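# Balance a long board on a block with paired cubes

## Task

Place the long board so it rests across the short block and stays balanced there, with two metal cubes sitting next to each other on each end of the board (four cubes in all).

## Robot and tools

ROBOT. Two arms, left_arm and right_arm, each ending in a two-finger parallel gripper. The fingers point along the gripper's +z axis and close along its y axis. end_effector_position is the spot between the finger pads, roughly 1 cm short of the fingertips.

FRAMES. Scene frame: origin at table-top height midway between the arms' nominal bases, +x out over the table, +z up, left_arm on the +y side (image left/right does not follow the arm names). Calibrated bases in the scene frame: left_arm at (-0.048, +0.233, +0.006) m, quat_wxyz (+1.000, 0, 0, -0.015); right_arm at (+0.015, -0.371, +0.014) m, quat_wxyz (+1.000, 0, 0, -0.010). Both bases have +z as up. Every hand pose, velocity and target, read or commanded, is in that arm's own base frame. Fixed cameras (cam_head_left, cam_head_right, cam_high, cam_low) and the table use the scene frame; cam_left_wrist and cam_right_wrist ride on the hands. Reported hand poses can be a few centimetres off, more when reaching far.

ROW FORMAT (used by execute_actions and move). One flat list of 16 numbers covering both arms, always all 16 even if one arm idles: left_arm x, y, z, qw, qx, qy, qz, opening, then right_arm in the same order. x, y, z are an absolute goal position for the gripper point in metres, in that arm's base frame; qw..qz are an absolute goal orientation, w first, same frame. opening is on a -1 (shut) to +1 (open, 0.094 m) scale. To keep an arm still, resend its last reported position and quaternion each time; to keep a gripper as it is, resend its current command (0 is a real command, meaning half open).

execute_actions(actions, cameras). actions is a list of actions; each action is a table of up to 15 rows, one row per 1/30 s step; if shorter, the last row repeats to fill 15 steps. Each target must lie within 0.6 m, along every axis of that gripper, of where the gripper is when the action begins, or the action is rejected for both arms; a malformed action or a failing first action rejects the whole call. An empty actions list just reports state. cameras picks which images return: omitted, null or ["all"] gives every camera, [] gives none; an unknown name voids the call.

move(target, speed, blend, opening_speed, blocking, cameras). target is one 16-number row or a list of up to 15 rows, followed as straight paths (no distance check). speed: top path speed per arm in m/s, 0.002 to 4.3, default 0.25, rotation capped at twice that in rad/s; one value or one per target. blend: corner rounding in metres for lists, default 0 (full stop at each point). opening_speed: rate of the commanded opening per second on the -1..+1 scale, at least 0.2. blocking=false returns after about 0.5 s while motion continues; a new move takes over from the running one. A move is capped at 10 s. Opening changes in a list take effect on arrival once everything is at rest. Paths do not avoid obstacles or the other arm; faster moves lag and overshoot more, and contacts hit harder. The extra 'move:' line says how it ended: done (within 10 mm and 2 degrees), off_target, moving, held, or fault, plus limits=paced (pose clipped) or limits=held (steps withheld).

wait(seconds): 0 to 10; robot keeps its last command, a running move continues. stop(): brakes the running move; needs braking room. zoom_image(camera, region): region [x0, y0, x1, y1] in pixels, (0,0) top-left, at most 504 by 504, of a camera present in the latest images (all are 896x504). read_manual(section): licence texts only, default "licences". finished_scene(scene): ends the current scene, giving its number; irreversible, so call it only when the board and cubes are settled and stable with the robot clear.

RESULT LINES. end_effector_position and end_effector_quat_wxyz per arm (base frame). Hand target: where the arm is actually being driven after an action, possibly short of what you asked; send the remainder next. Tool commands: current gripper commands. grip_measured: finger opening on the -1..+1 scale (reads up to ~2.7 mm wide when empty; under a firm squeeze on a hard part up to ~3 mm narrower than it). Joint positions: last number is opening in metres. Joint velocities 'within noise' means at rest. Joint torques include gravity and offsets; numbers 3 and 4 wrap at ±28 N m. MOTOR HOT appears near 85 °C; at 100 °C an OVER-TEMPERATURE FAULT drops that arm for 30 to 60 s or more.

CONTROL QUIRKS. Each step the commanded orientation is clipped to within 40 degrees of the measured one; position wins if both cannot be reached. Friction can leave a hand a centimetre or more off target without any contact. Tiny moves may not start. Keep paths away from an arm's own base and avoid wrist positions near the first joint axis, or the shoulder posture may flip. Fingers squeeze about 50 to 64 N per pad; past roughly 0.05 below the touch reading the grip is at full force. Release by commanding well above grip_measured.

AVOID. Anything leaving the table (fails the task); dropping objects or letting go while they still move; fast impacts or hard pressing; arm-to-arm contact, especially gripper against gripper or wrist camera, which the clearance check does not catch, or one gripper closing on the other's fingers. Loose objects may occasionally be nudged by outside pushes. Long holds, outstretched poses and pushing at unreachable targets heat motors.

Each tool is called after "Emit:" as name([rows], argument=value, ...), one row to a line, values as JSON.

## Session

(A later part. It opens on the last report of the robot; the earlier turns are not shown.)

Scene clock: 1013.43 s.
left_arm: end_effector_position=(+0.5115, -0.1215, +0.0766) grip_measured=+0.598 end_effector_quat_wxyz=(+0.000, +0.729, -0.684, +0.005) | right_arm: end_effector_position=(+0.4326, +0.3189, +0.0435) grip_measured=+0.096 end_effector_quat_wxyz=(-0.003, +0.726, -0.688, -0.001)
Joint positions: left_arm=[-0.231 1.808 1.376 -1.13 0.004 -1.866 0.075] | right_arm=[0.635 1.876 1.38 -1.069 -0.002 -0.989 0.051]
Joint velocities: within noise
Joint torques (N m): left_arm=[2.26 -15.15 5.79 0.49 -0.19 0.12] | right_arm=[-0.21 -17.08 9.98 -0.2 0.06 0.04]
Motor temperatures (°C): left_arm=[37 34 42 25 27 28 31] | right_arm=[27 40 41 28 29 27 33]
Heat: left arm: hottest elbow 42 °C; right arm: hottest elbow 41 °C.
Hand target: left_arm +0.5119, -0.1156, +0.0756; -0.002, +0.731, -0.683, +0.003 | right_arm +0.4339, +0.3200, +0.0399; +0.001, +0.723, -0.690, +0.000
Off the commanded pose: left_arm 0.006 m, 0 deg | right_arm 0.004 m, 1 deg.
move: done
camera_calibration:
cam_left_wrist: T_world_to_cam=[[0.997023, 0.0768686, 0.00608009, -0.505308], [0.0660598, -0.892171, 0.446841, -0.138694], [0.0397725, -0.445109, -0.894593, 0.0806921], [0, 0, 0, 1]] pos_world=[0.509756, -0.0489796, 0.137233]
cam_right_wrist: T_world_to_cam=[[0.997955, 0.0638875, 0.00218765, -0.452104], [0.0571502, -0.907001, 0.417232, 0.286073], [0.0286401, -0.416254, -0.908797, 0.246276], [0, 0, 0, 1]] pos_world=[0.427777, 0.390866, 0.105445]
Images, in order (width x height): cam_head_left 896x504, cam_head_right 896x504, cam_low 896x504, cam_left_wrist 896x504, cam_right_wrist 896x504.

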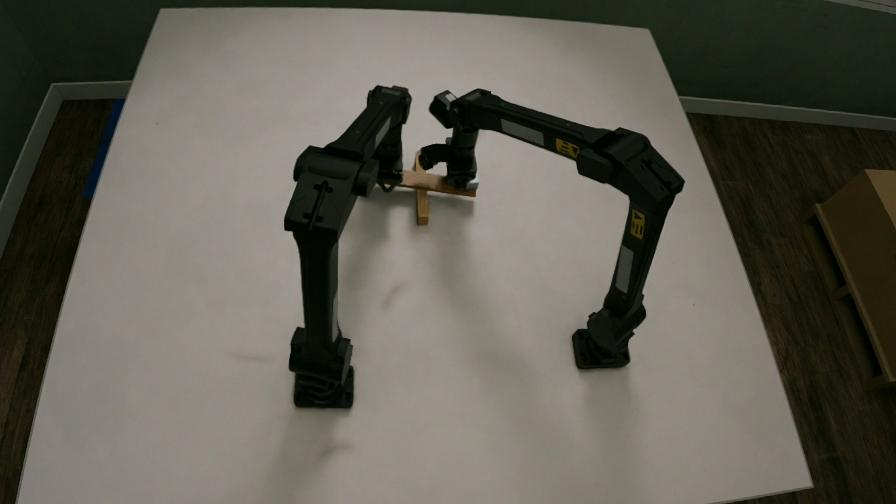

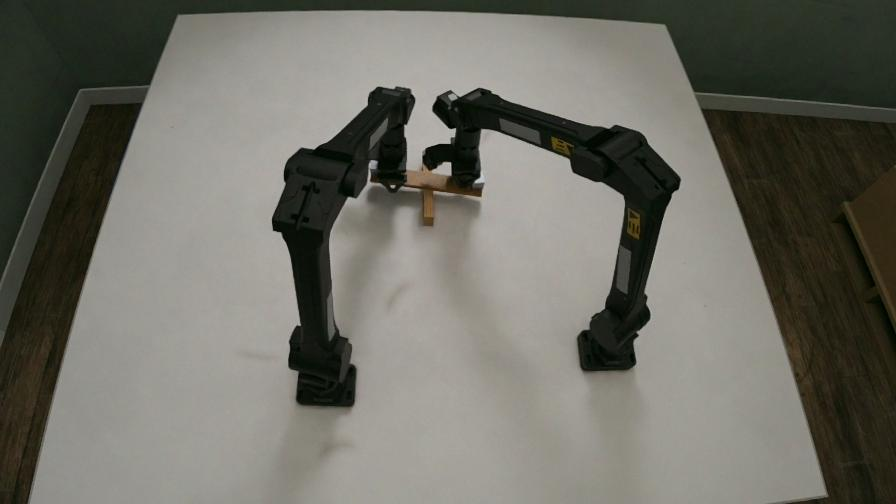

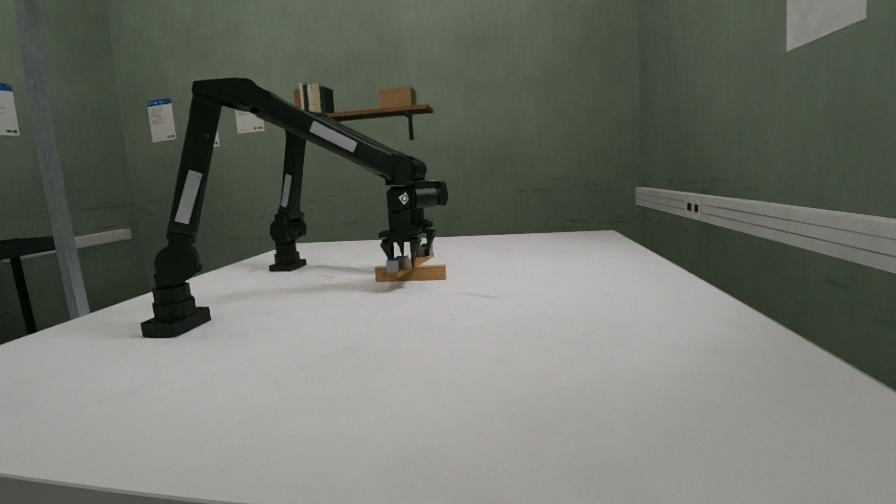

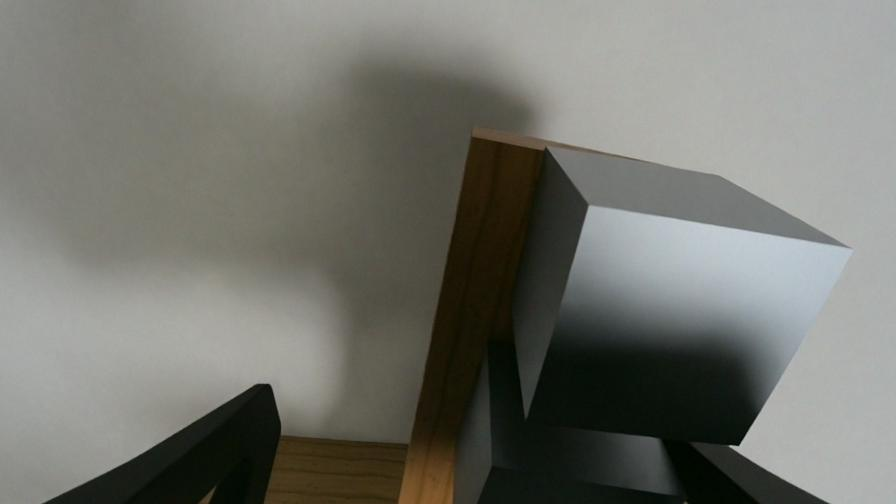

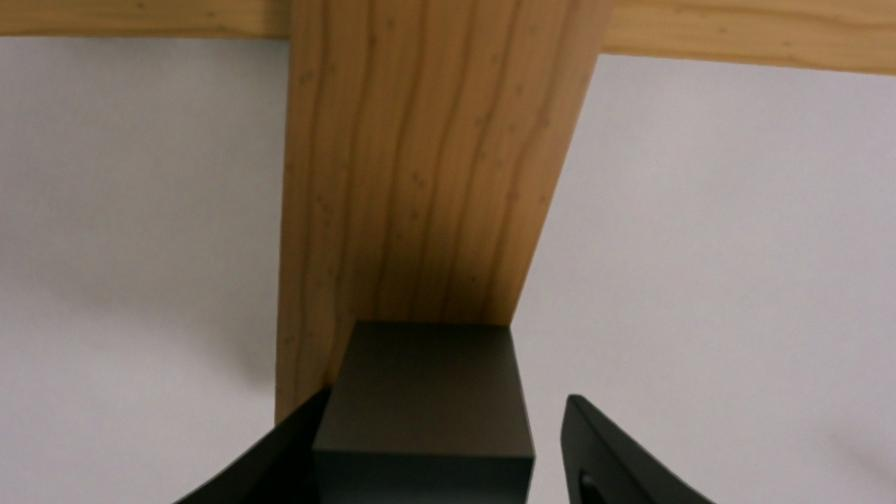

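Emit:
move([
  [0.532, -0.1215, 0.110, 0.013, -0.7308, 0.6826, -0.0215, 0.6, 0.4446, 0.3286, 0.076, -0.020, 0.7235, -0.6904, 0.0055, 0.1],
], speed=0.03, opening_speed=0.4, cameras=["cam_head_left", "cam_head_right", "cam_low", "cam_left_wrist", "cam_right_wrist"])

Emit:
zoom_image(camera="cam_low", region=[370, 235, 450, 285])

Emit:
zoom_image(camera="cam_head_right", region=[330, 120, 530, 240])

Scene clock: 1062.70 s.
left_arm: end_effector_position=(+0.5124, -0.1213, +0.0847) grip_measured=+0.598 end_effector_quat_wxyz=(+0.002, +0.729, -0.684, -0.001) | right_arm: end_effector_position=(+0.4318, +0.3175, +0.0526) grip_measured=+0.097 end_effector_quat_wxyz=(+0.003, +0.726, -0.688, +0.000)
Joint positions: left_arm=[-0.231 1.808 1.399 -1.165 0.002 -1.866 0.075] | right_arm=[0.635 1.868 1.395 -1.104 0.002 -0.989 0.052]
Joint velocities: within noise
Joint torques (N m): left_arm=[1.67 -15.79 10.32 0.44 -0.13 0.05] | right_arm=[-0.03 -19.43 13.24 -0.44 0.08 0.06]
Motor temperatures (°C): left_arm=[37 33 42 25 28 28 30] | right_arm=[27 41 42 28 29 27 31]
Heat: left arm: hottest elbow 42 °C; right arm: hottest elbow 42 °C.
Hand target: left_arm +0.5308, -0.1213, +0.1103; -0.013, +0.731, -0.682, +0.022 | right_arm +0.4438, +0.3281, +0.0763; -0.020, +0.723, -0.690, +0.005
Off the commanded pose: left_arm 0.032 m, 3 deg | right_arm 0.029 m, 3 deg.
move: off_target (left_arm, right_arm)
camera_calibration:
cam_left_wrist: T_world_to_cam=[[0.997035, 0.07684, -0.00415954, -0.505456], [0.0707681, -0.894335, 0.441765, -0.144447], [0.0302252, -0.440749, -0.897121, 0.0936333], [0, 0, 0, 1]] pos_world=[0.511349, -0.0490764, 0.14571]
cam_right_wrist: T_world_to_cam=[[0.997948, 0.0638044, -0.00536513, -0.450879], [0.0600132, -0.902851, 0.425744, 0.278007], [0.0223204, -0.425193, -0.904828, 0.259418], [0, 0, 0, 1]] pos_world=[0.42748, 0.39007, 0.113949]
Images, in order (width x height): cam_head_left 896x504, cam_head_right 896x504, cam_low 896x504, cam_left_wrist 896x504, cam_right_wrist 896x504.

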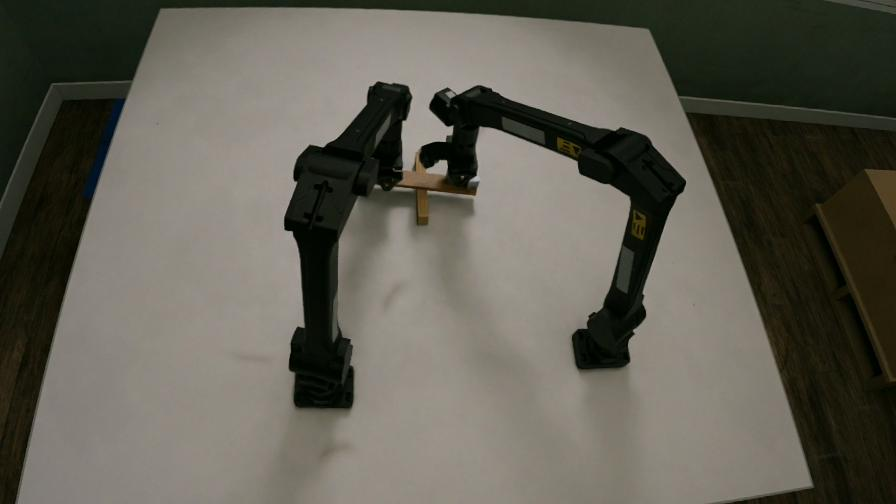

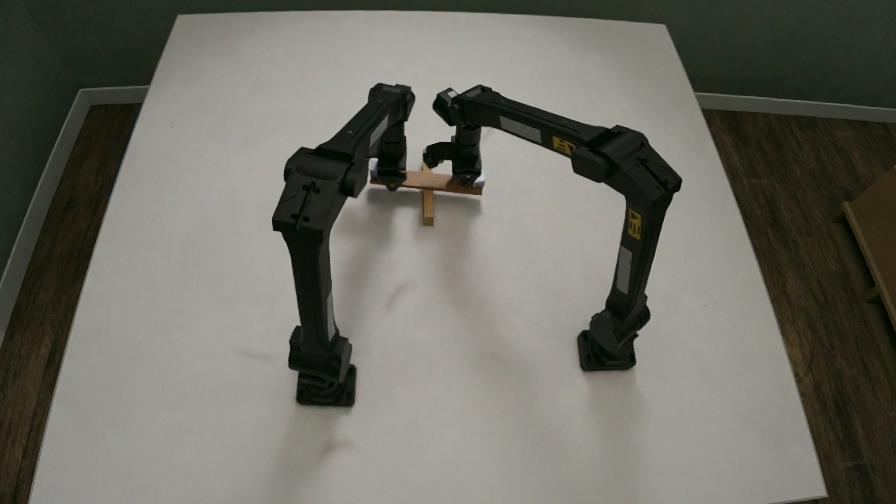

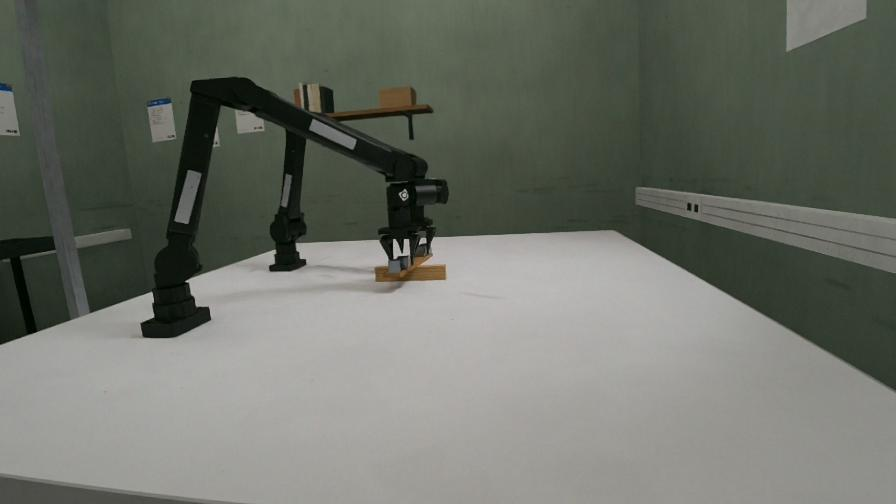

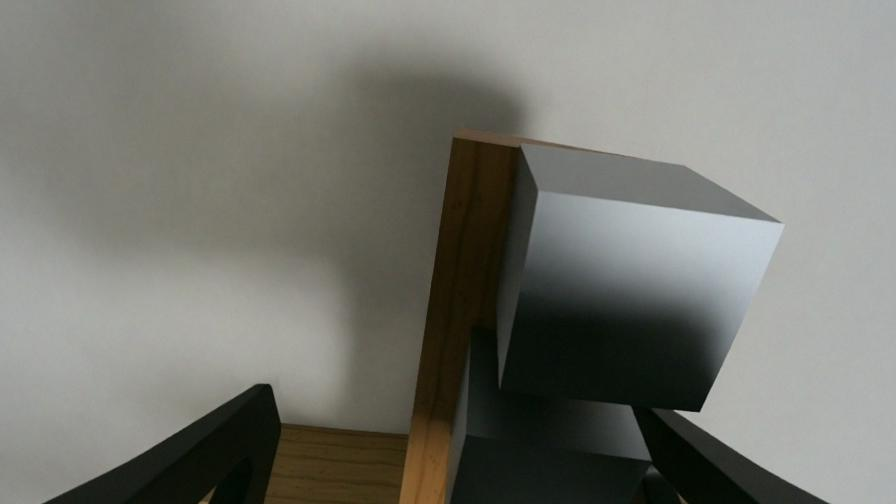

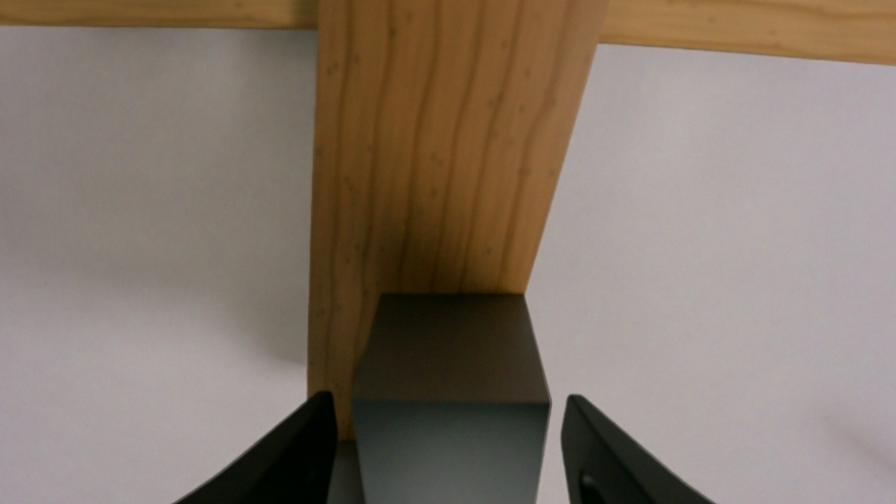

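Scaled by 6.300.

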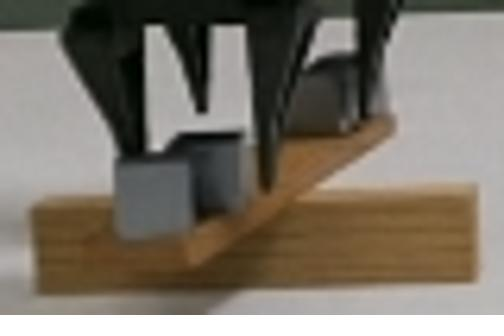

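Scaled by 2.520.

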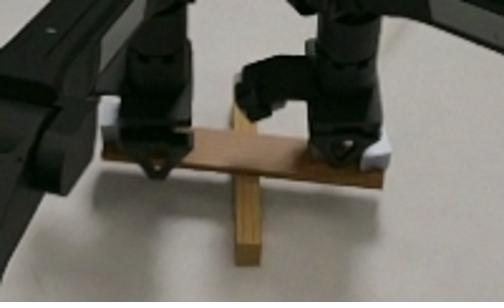

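Emit:
move([
  [0.532, -0.1213, 0.165, 0.013, -0.7308, 0.6826, -0.0215, 0.6, 0.4446, 0.3286, 0.135, -0.020, 0.7235, -0.6904, 0.0055, 0.3],
], speed=0.05, opening_speed=0.4, cameras=["cam_head_left", "cam_head_right", "cam_low", "cam_left_wrist", "cam_right_wrist"])

Emit:
zoom_image(camera="cam_low", region=[370, 235, 450, 285])

Emit:
zoom_image(camera="cam_head_right", region=[330, 120, 530, 240])

Scene clock: 1070.03 s.
left_arm: end_effector_position=(+0.5146, -0.1218, +0.1325) grip_measured=+0.598 end_effector_quat_wxyz=(+0.005, +0.729, -0.684, -0.006) | right_arm: end_effector_position=(+0.4337, +0.3189, +0.1109) grip_measured=+0.297 end_effector_quat_wxyz=(+0.004, +0.726, -0.688, +0.000)
Joint positions: left_arm=[-0.231 1.779 1.491 -1.298 0.002 -1.866 0.075] | right_arm=[0.635 1.814 1.481 -1.245 0.002 -0.989 0.061]
Joint velocities: within noise
Joint torques (N m): left_arm=[1.85 -17.03 10.45 0.02 -0.09 0.05] | right_arm=[-0.03 -19.08 14.01 -0.51 0.07 0.06]
Motor temperatures (°C): left_arm=[36 33 43 25 28 28 30] | right_arm=[27 40 42 28 29 27 31]
Heat: left arm: hottest elbow 43 °C; right arm: hottest elbow 42 °C.
Hand target: left_arm +0.5305, -0.1210, +0.1651; -0.013, +0.731, -0.682, +0.022 | right_arm +0.4437, +0.3281, +0.1351; -0.020, +0.723, -0.690, +0.005
Off the commanded pose: left_arm 0.037 m, 4 deg | right_arm 0.028 m, 3 deg.
move: off_target (left_arm, right_arm)
camera_calibration:
cam_left_wrist: T_world_to_cam=[[0.996914, 0.0768398, -0.0160389, -0.505828], [0.0760908, -0.895789, 0.437918, -0.168494], [0.019282, -0.437787, -0.898872, 0.14252], [0, 0, 0, 1]] pos_world=[0.51434, -0.0496742, 0.193781]
cam_right_wrist: T_world_to_cam=[[0.997941, 0.0638947, -0.00565142, -0.452429], [0.06021, -0.902711, 0.426014, 0.254108], [0.0221185, -0.425477, -0.904699, 0.312767], [0, 0, 0, 1]] pos_world=[0.42928, 0.39137, 0.172149]
Images, in order (width x height): cam_head_left 896x504, cam_head_right 896x504, cam_low 896x504, cam_left_wrist 896x504, cam_right_wrist 896x504.

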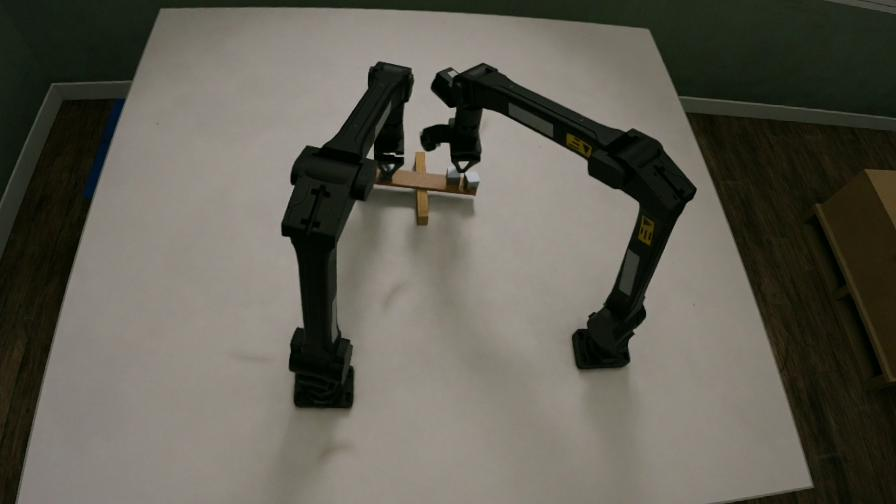

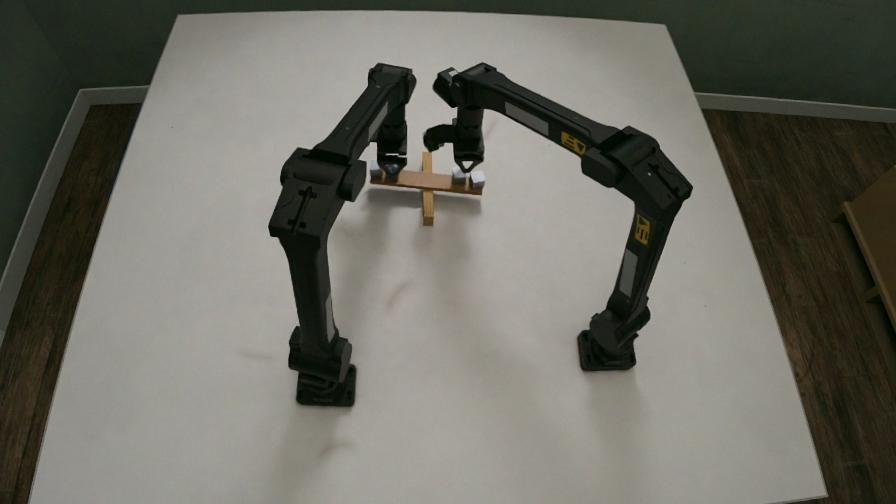

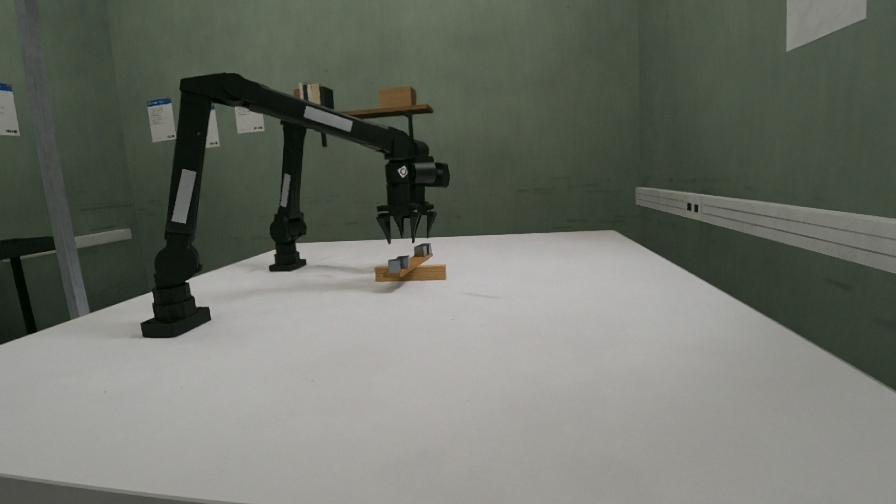

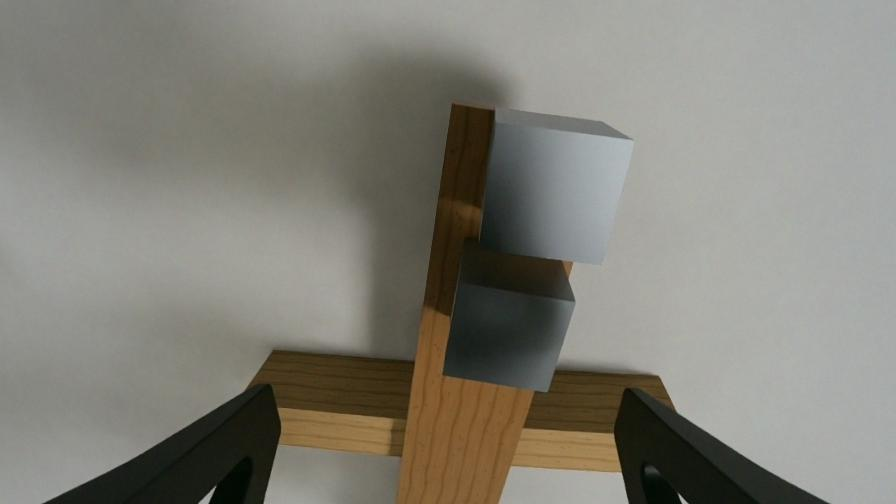

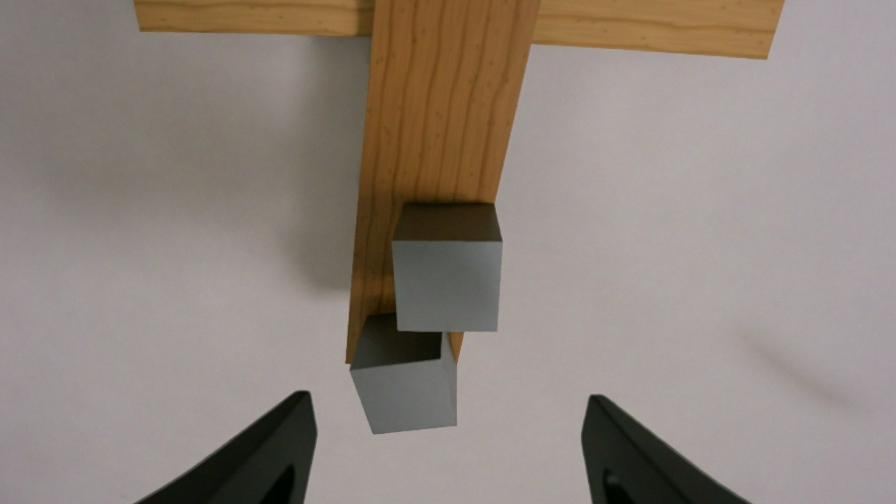

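Scaled by 6.300.

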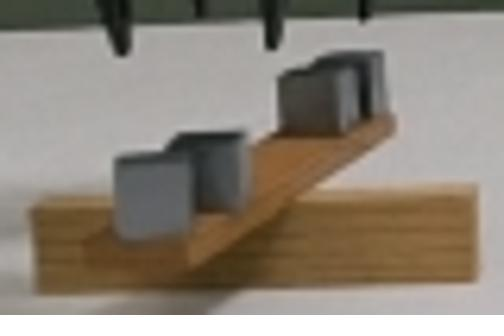

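Scaled by 2.520.

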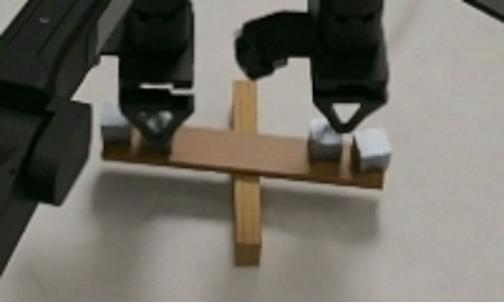

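Emit:
zoom_image(camera="cam_right_wrist", region=[320, 180, 540, 450])

Emit:
zoom_image(camera="cam_left_wrist", region=[380, 80, 680, 420])

Scaled by 1.867.

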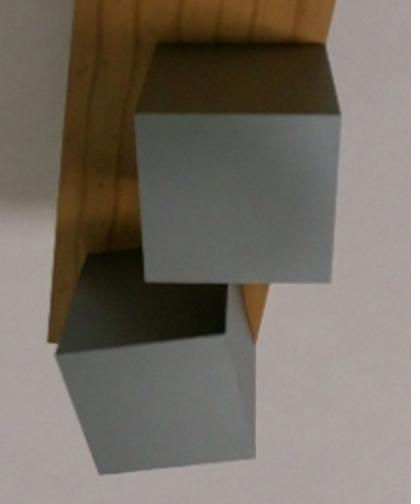

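Scaled by 1.482.

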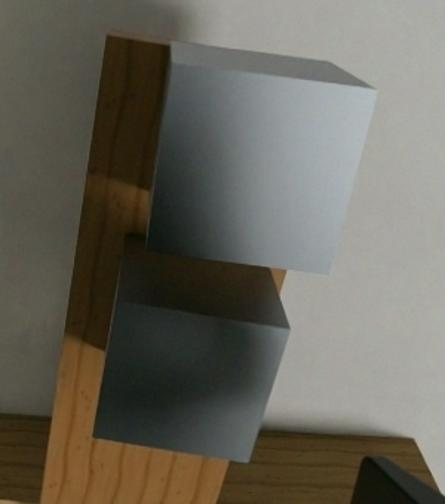

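Emit:
move([
  [0.525, -0.115, 0.21, 0.005, -0.7308, 0.6826, -0.008, 0.6, 0.440, 0.320, 0.18, -0.008, 0.7235, -0.6904, 0.002, 0.3],
  [0.45, 0.10, 0.25, 0, -0.7308, 0.6826, 0, 0.6, 0.40, 0.08, 0.22, 0, 0.7235, -0.6904, 0, 0.3],
], speed=[0.12, 0.3], blend=[0.02, 0], cameras=["cam_head_left", "cam_head_right", "cam_low", "cam_high"])

Emit:
zoom_image(camera="cam_head_right", region=[330, 120, 530, 240])

Emit:
zoom_image(camera="cam_high", region=[400, 260, 520, 400])

Emit:
zoom_image(camera="cam_low", region=[370, 235, 450, 285])

Scene clock: 1089.10 s.
left_arm: end_effector_position=(+0.4540, +0.0998, +0.2399) grip_measured=+0.598 end_effector_quat_wxyz=(+0.004, +0.734, -0.679, -0.004) | right_arm: end_effector_position=(+0.4035, +0.0829, +0.2178) grip_measured=+0.297 end_effector_quat_wxyz=(-0.002, +0.721, -0.693, +0.003)
Joint positions: left_arm=[0.216 1.562 1.499 -1.52 -0.002 -1.432 0.075] | right_arm=[0.205 1.419 1.284 -1.429 0.002 -1.405 0.061]
Joint velocities: within noise
Joint torques (N m): left_arm=[1.49 -13.63 7.02 0.25 0.11 0.19] | right_arm=[-0.79 -12.22 10.14 -0.54 -0.12 -0.17]
Motor temperatures (°C): left_arm=[36 33 44 25 27 28 30] | right_arm=[27 40 44 28 29 27 31]
Heat: left arm: hottest elbow 44 °C; right arm: hottest elbow 44 °C.
Hand target: left_arm +0.4500, +0.1001, +0.2498; +0.000, +0.731, -0.682, +0.000 | right_arm +0.4001, +0.0800, +0.2199; +0.000, +0.723, -0.690, +0.000
Off the commanded pose: left_arm 0.011 m, 1 deg | right_arm 0.005 m, 1 deg.
move: off_target (left_arm)
Images, in order (width x height): cam_head_left 896x504, cam_head_right 896x504, cam_high 896x504, cam_low 896x504.

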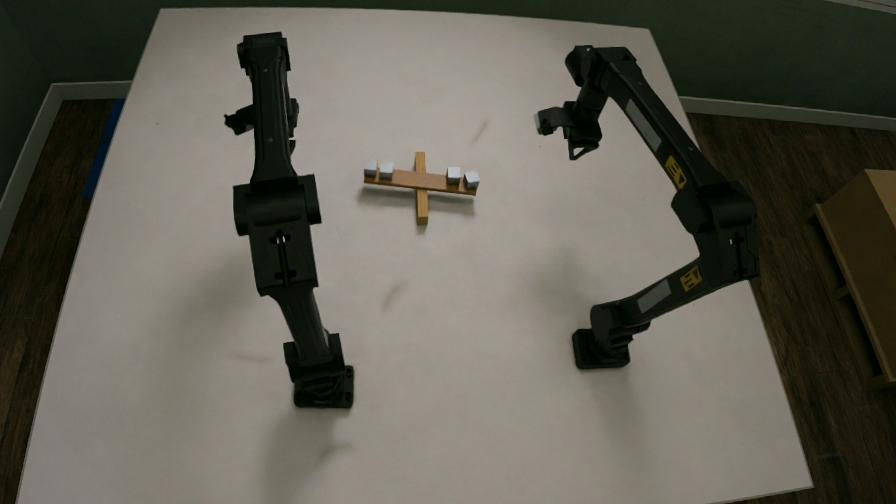

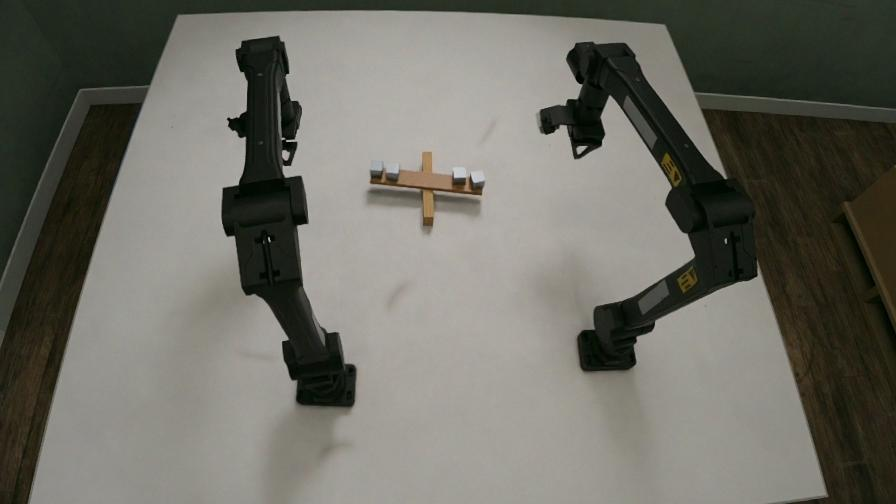

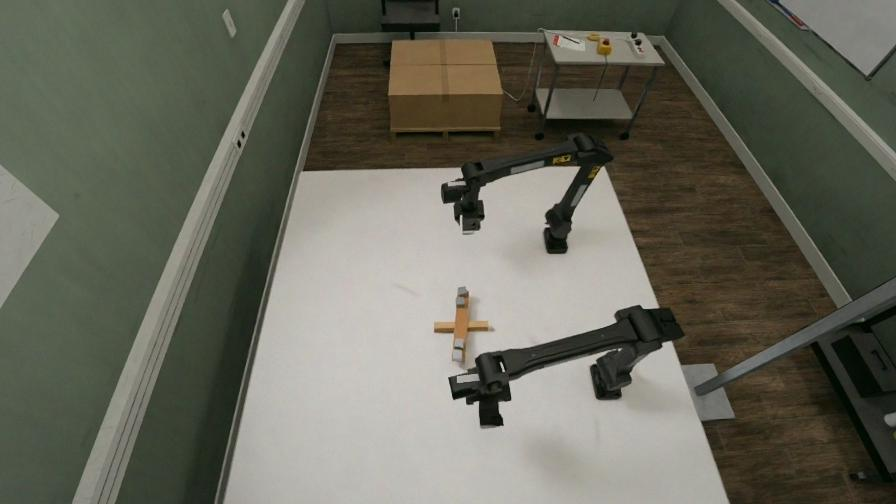

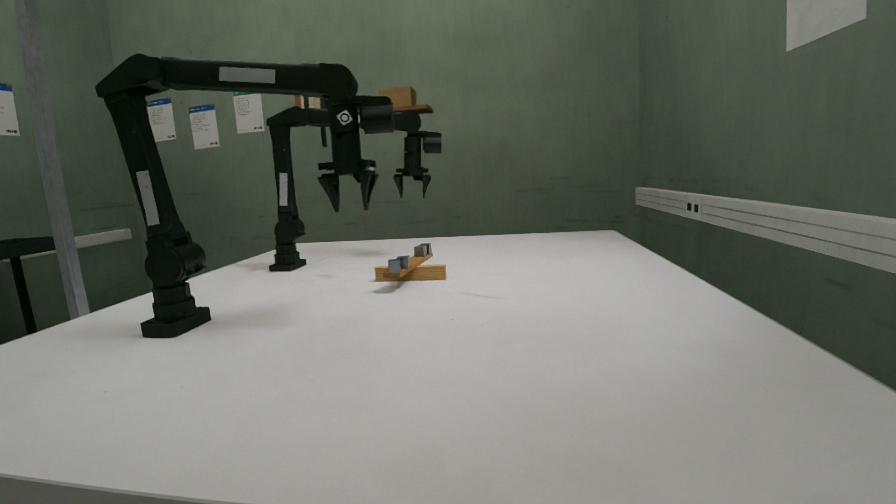

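Scaled by 2.520.

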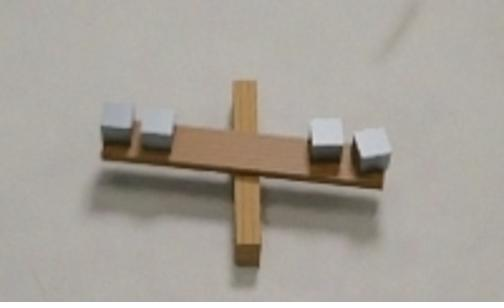

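Scaled by 3.600.

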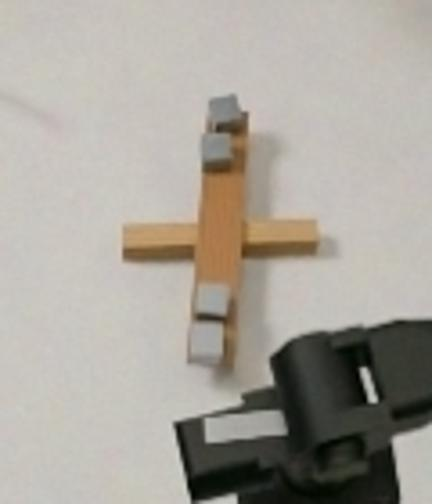

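Scaled by 6.300.

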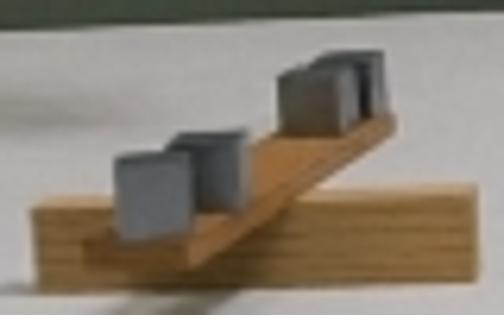

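Emit:
finished_scene(scene=1)

The scene is finished: the task was done.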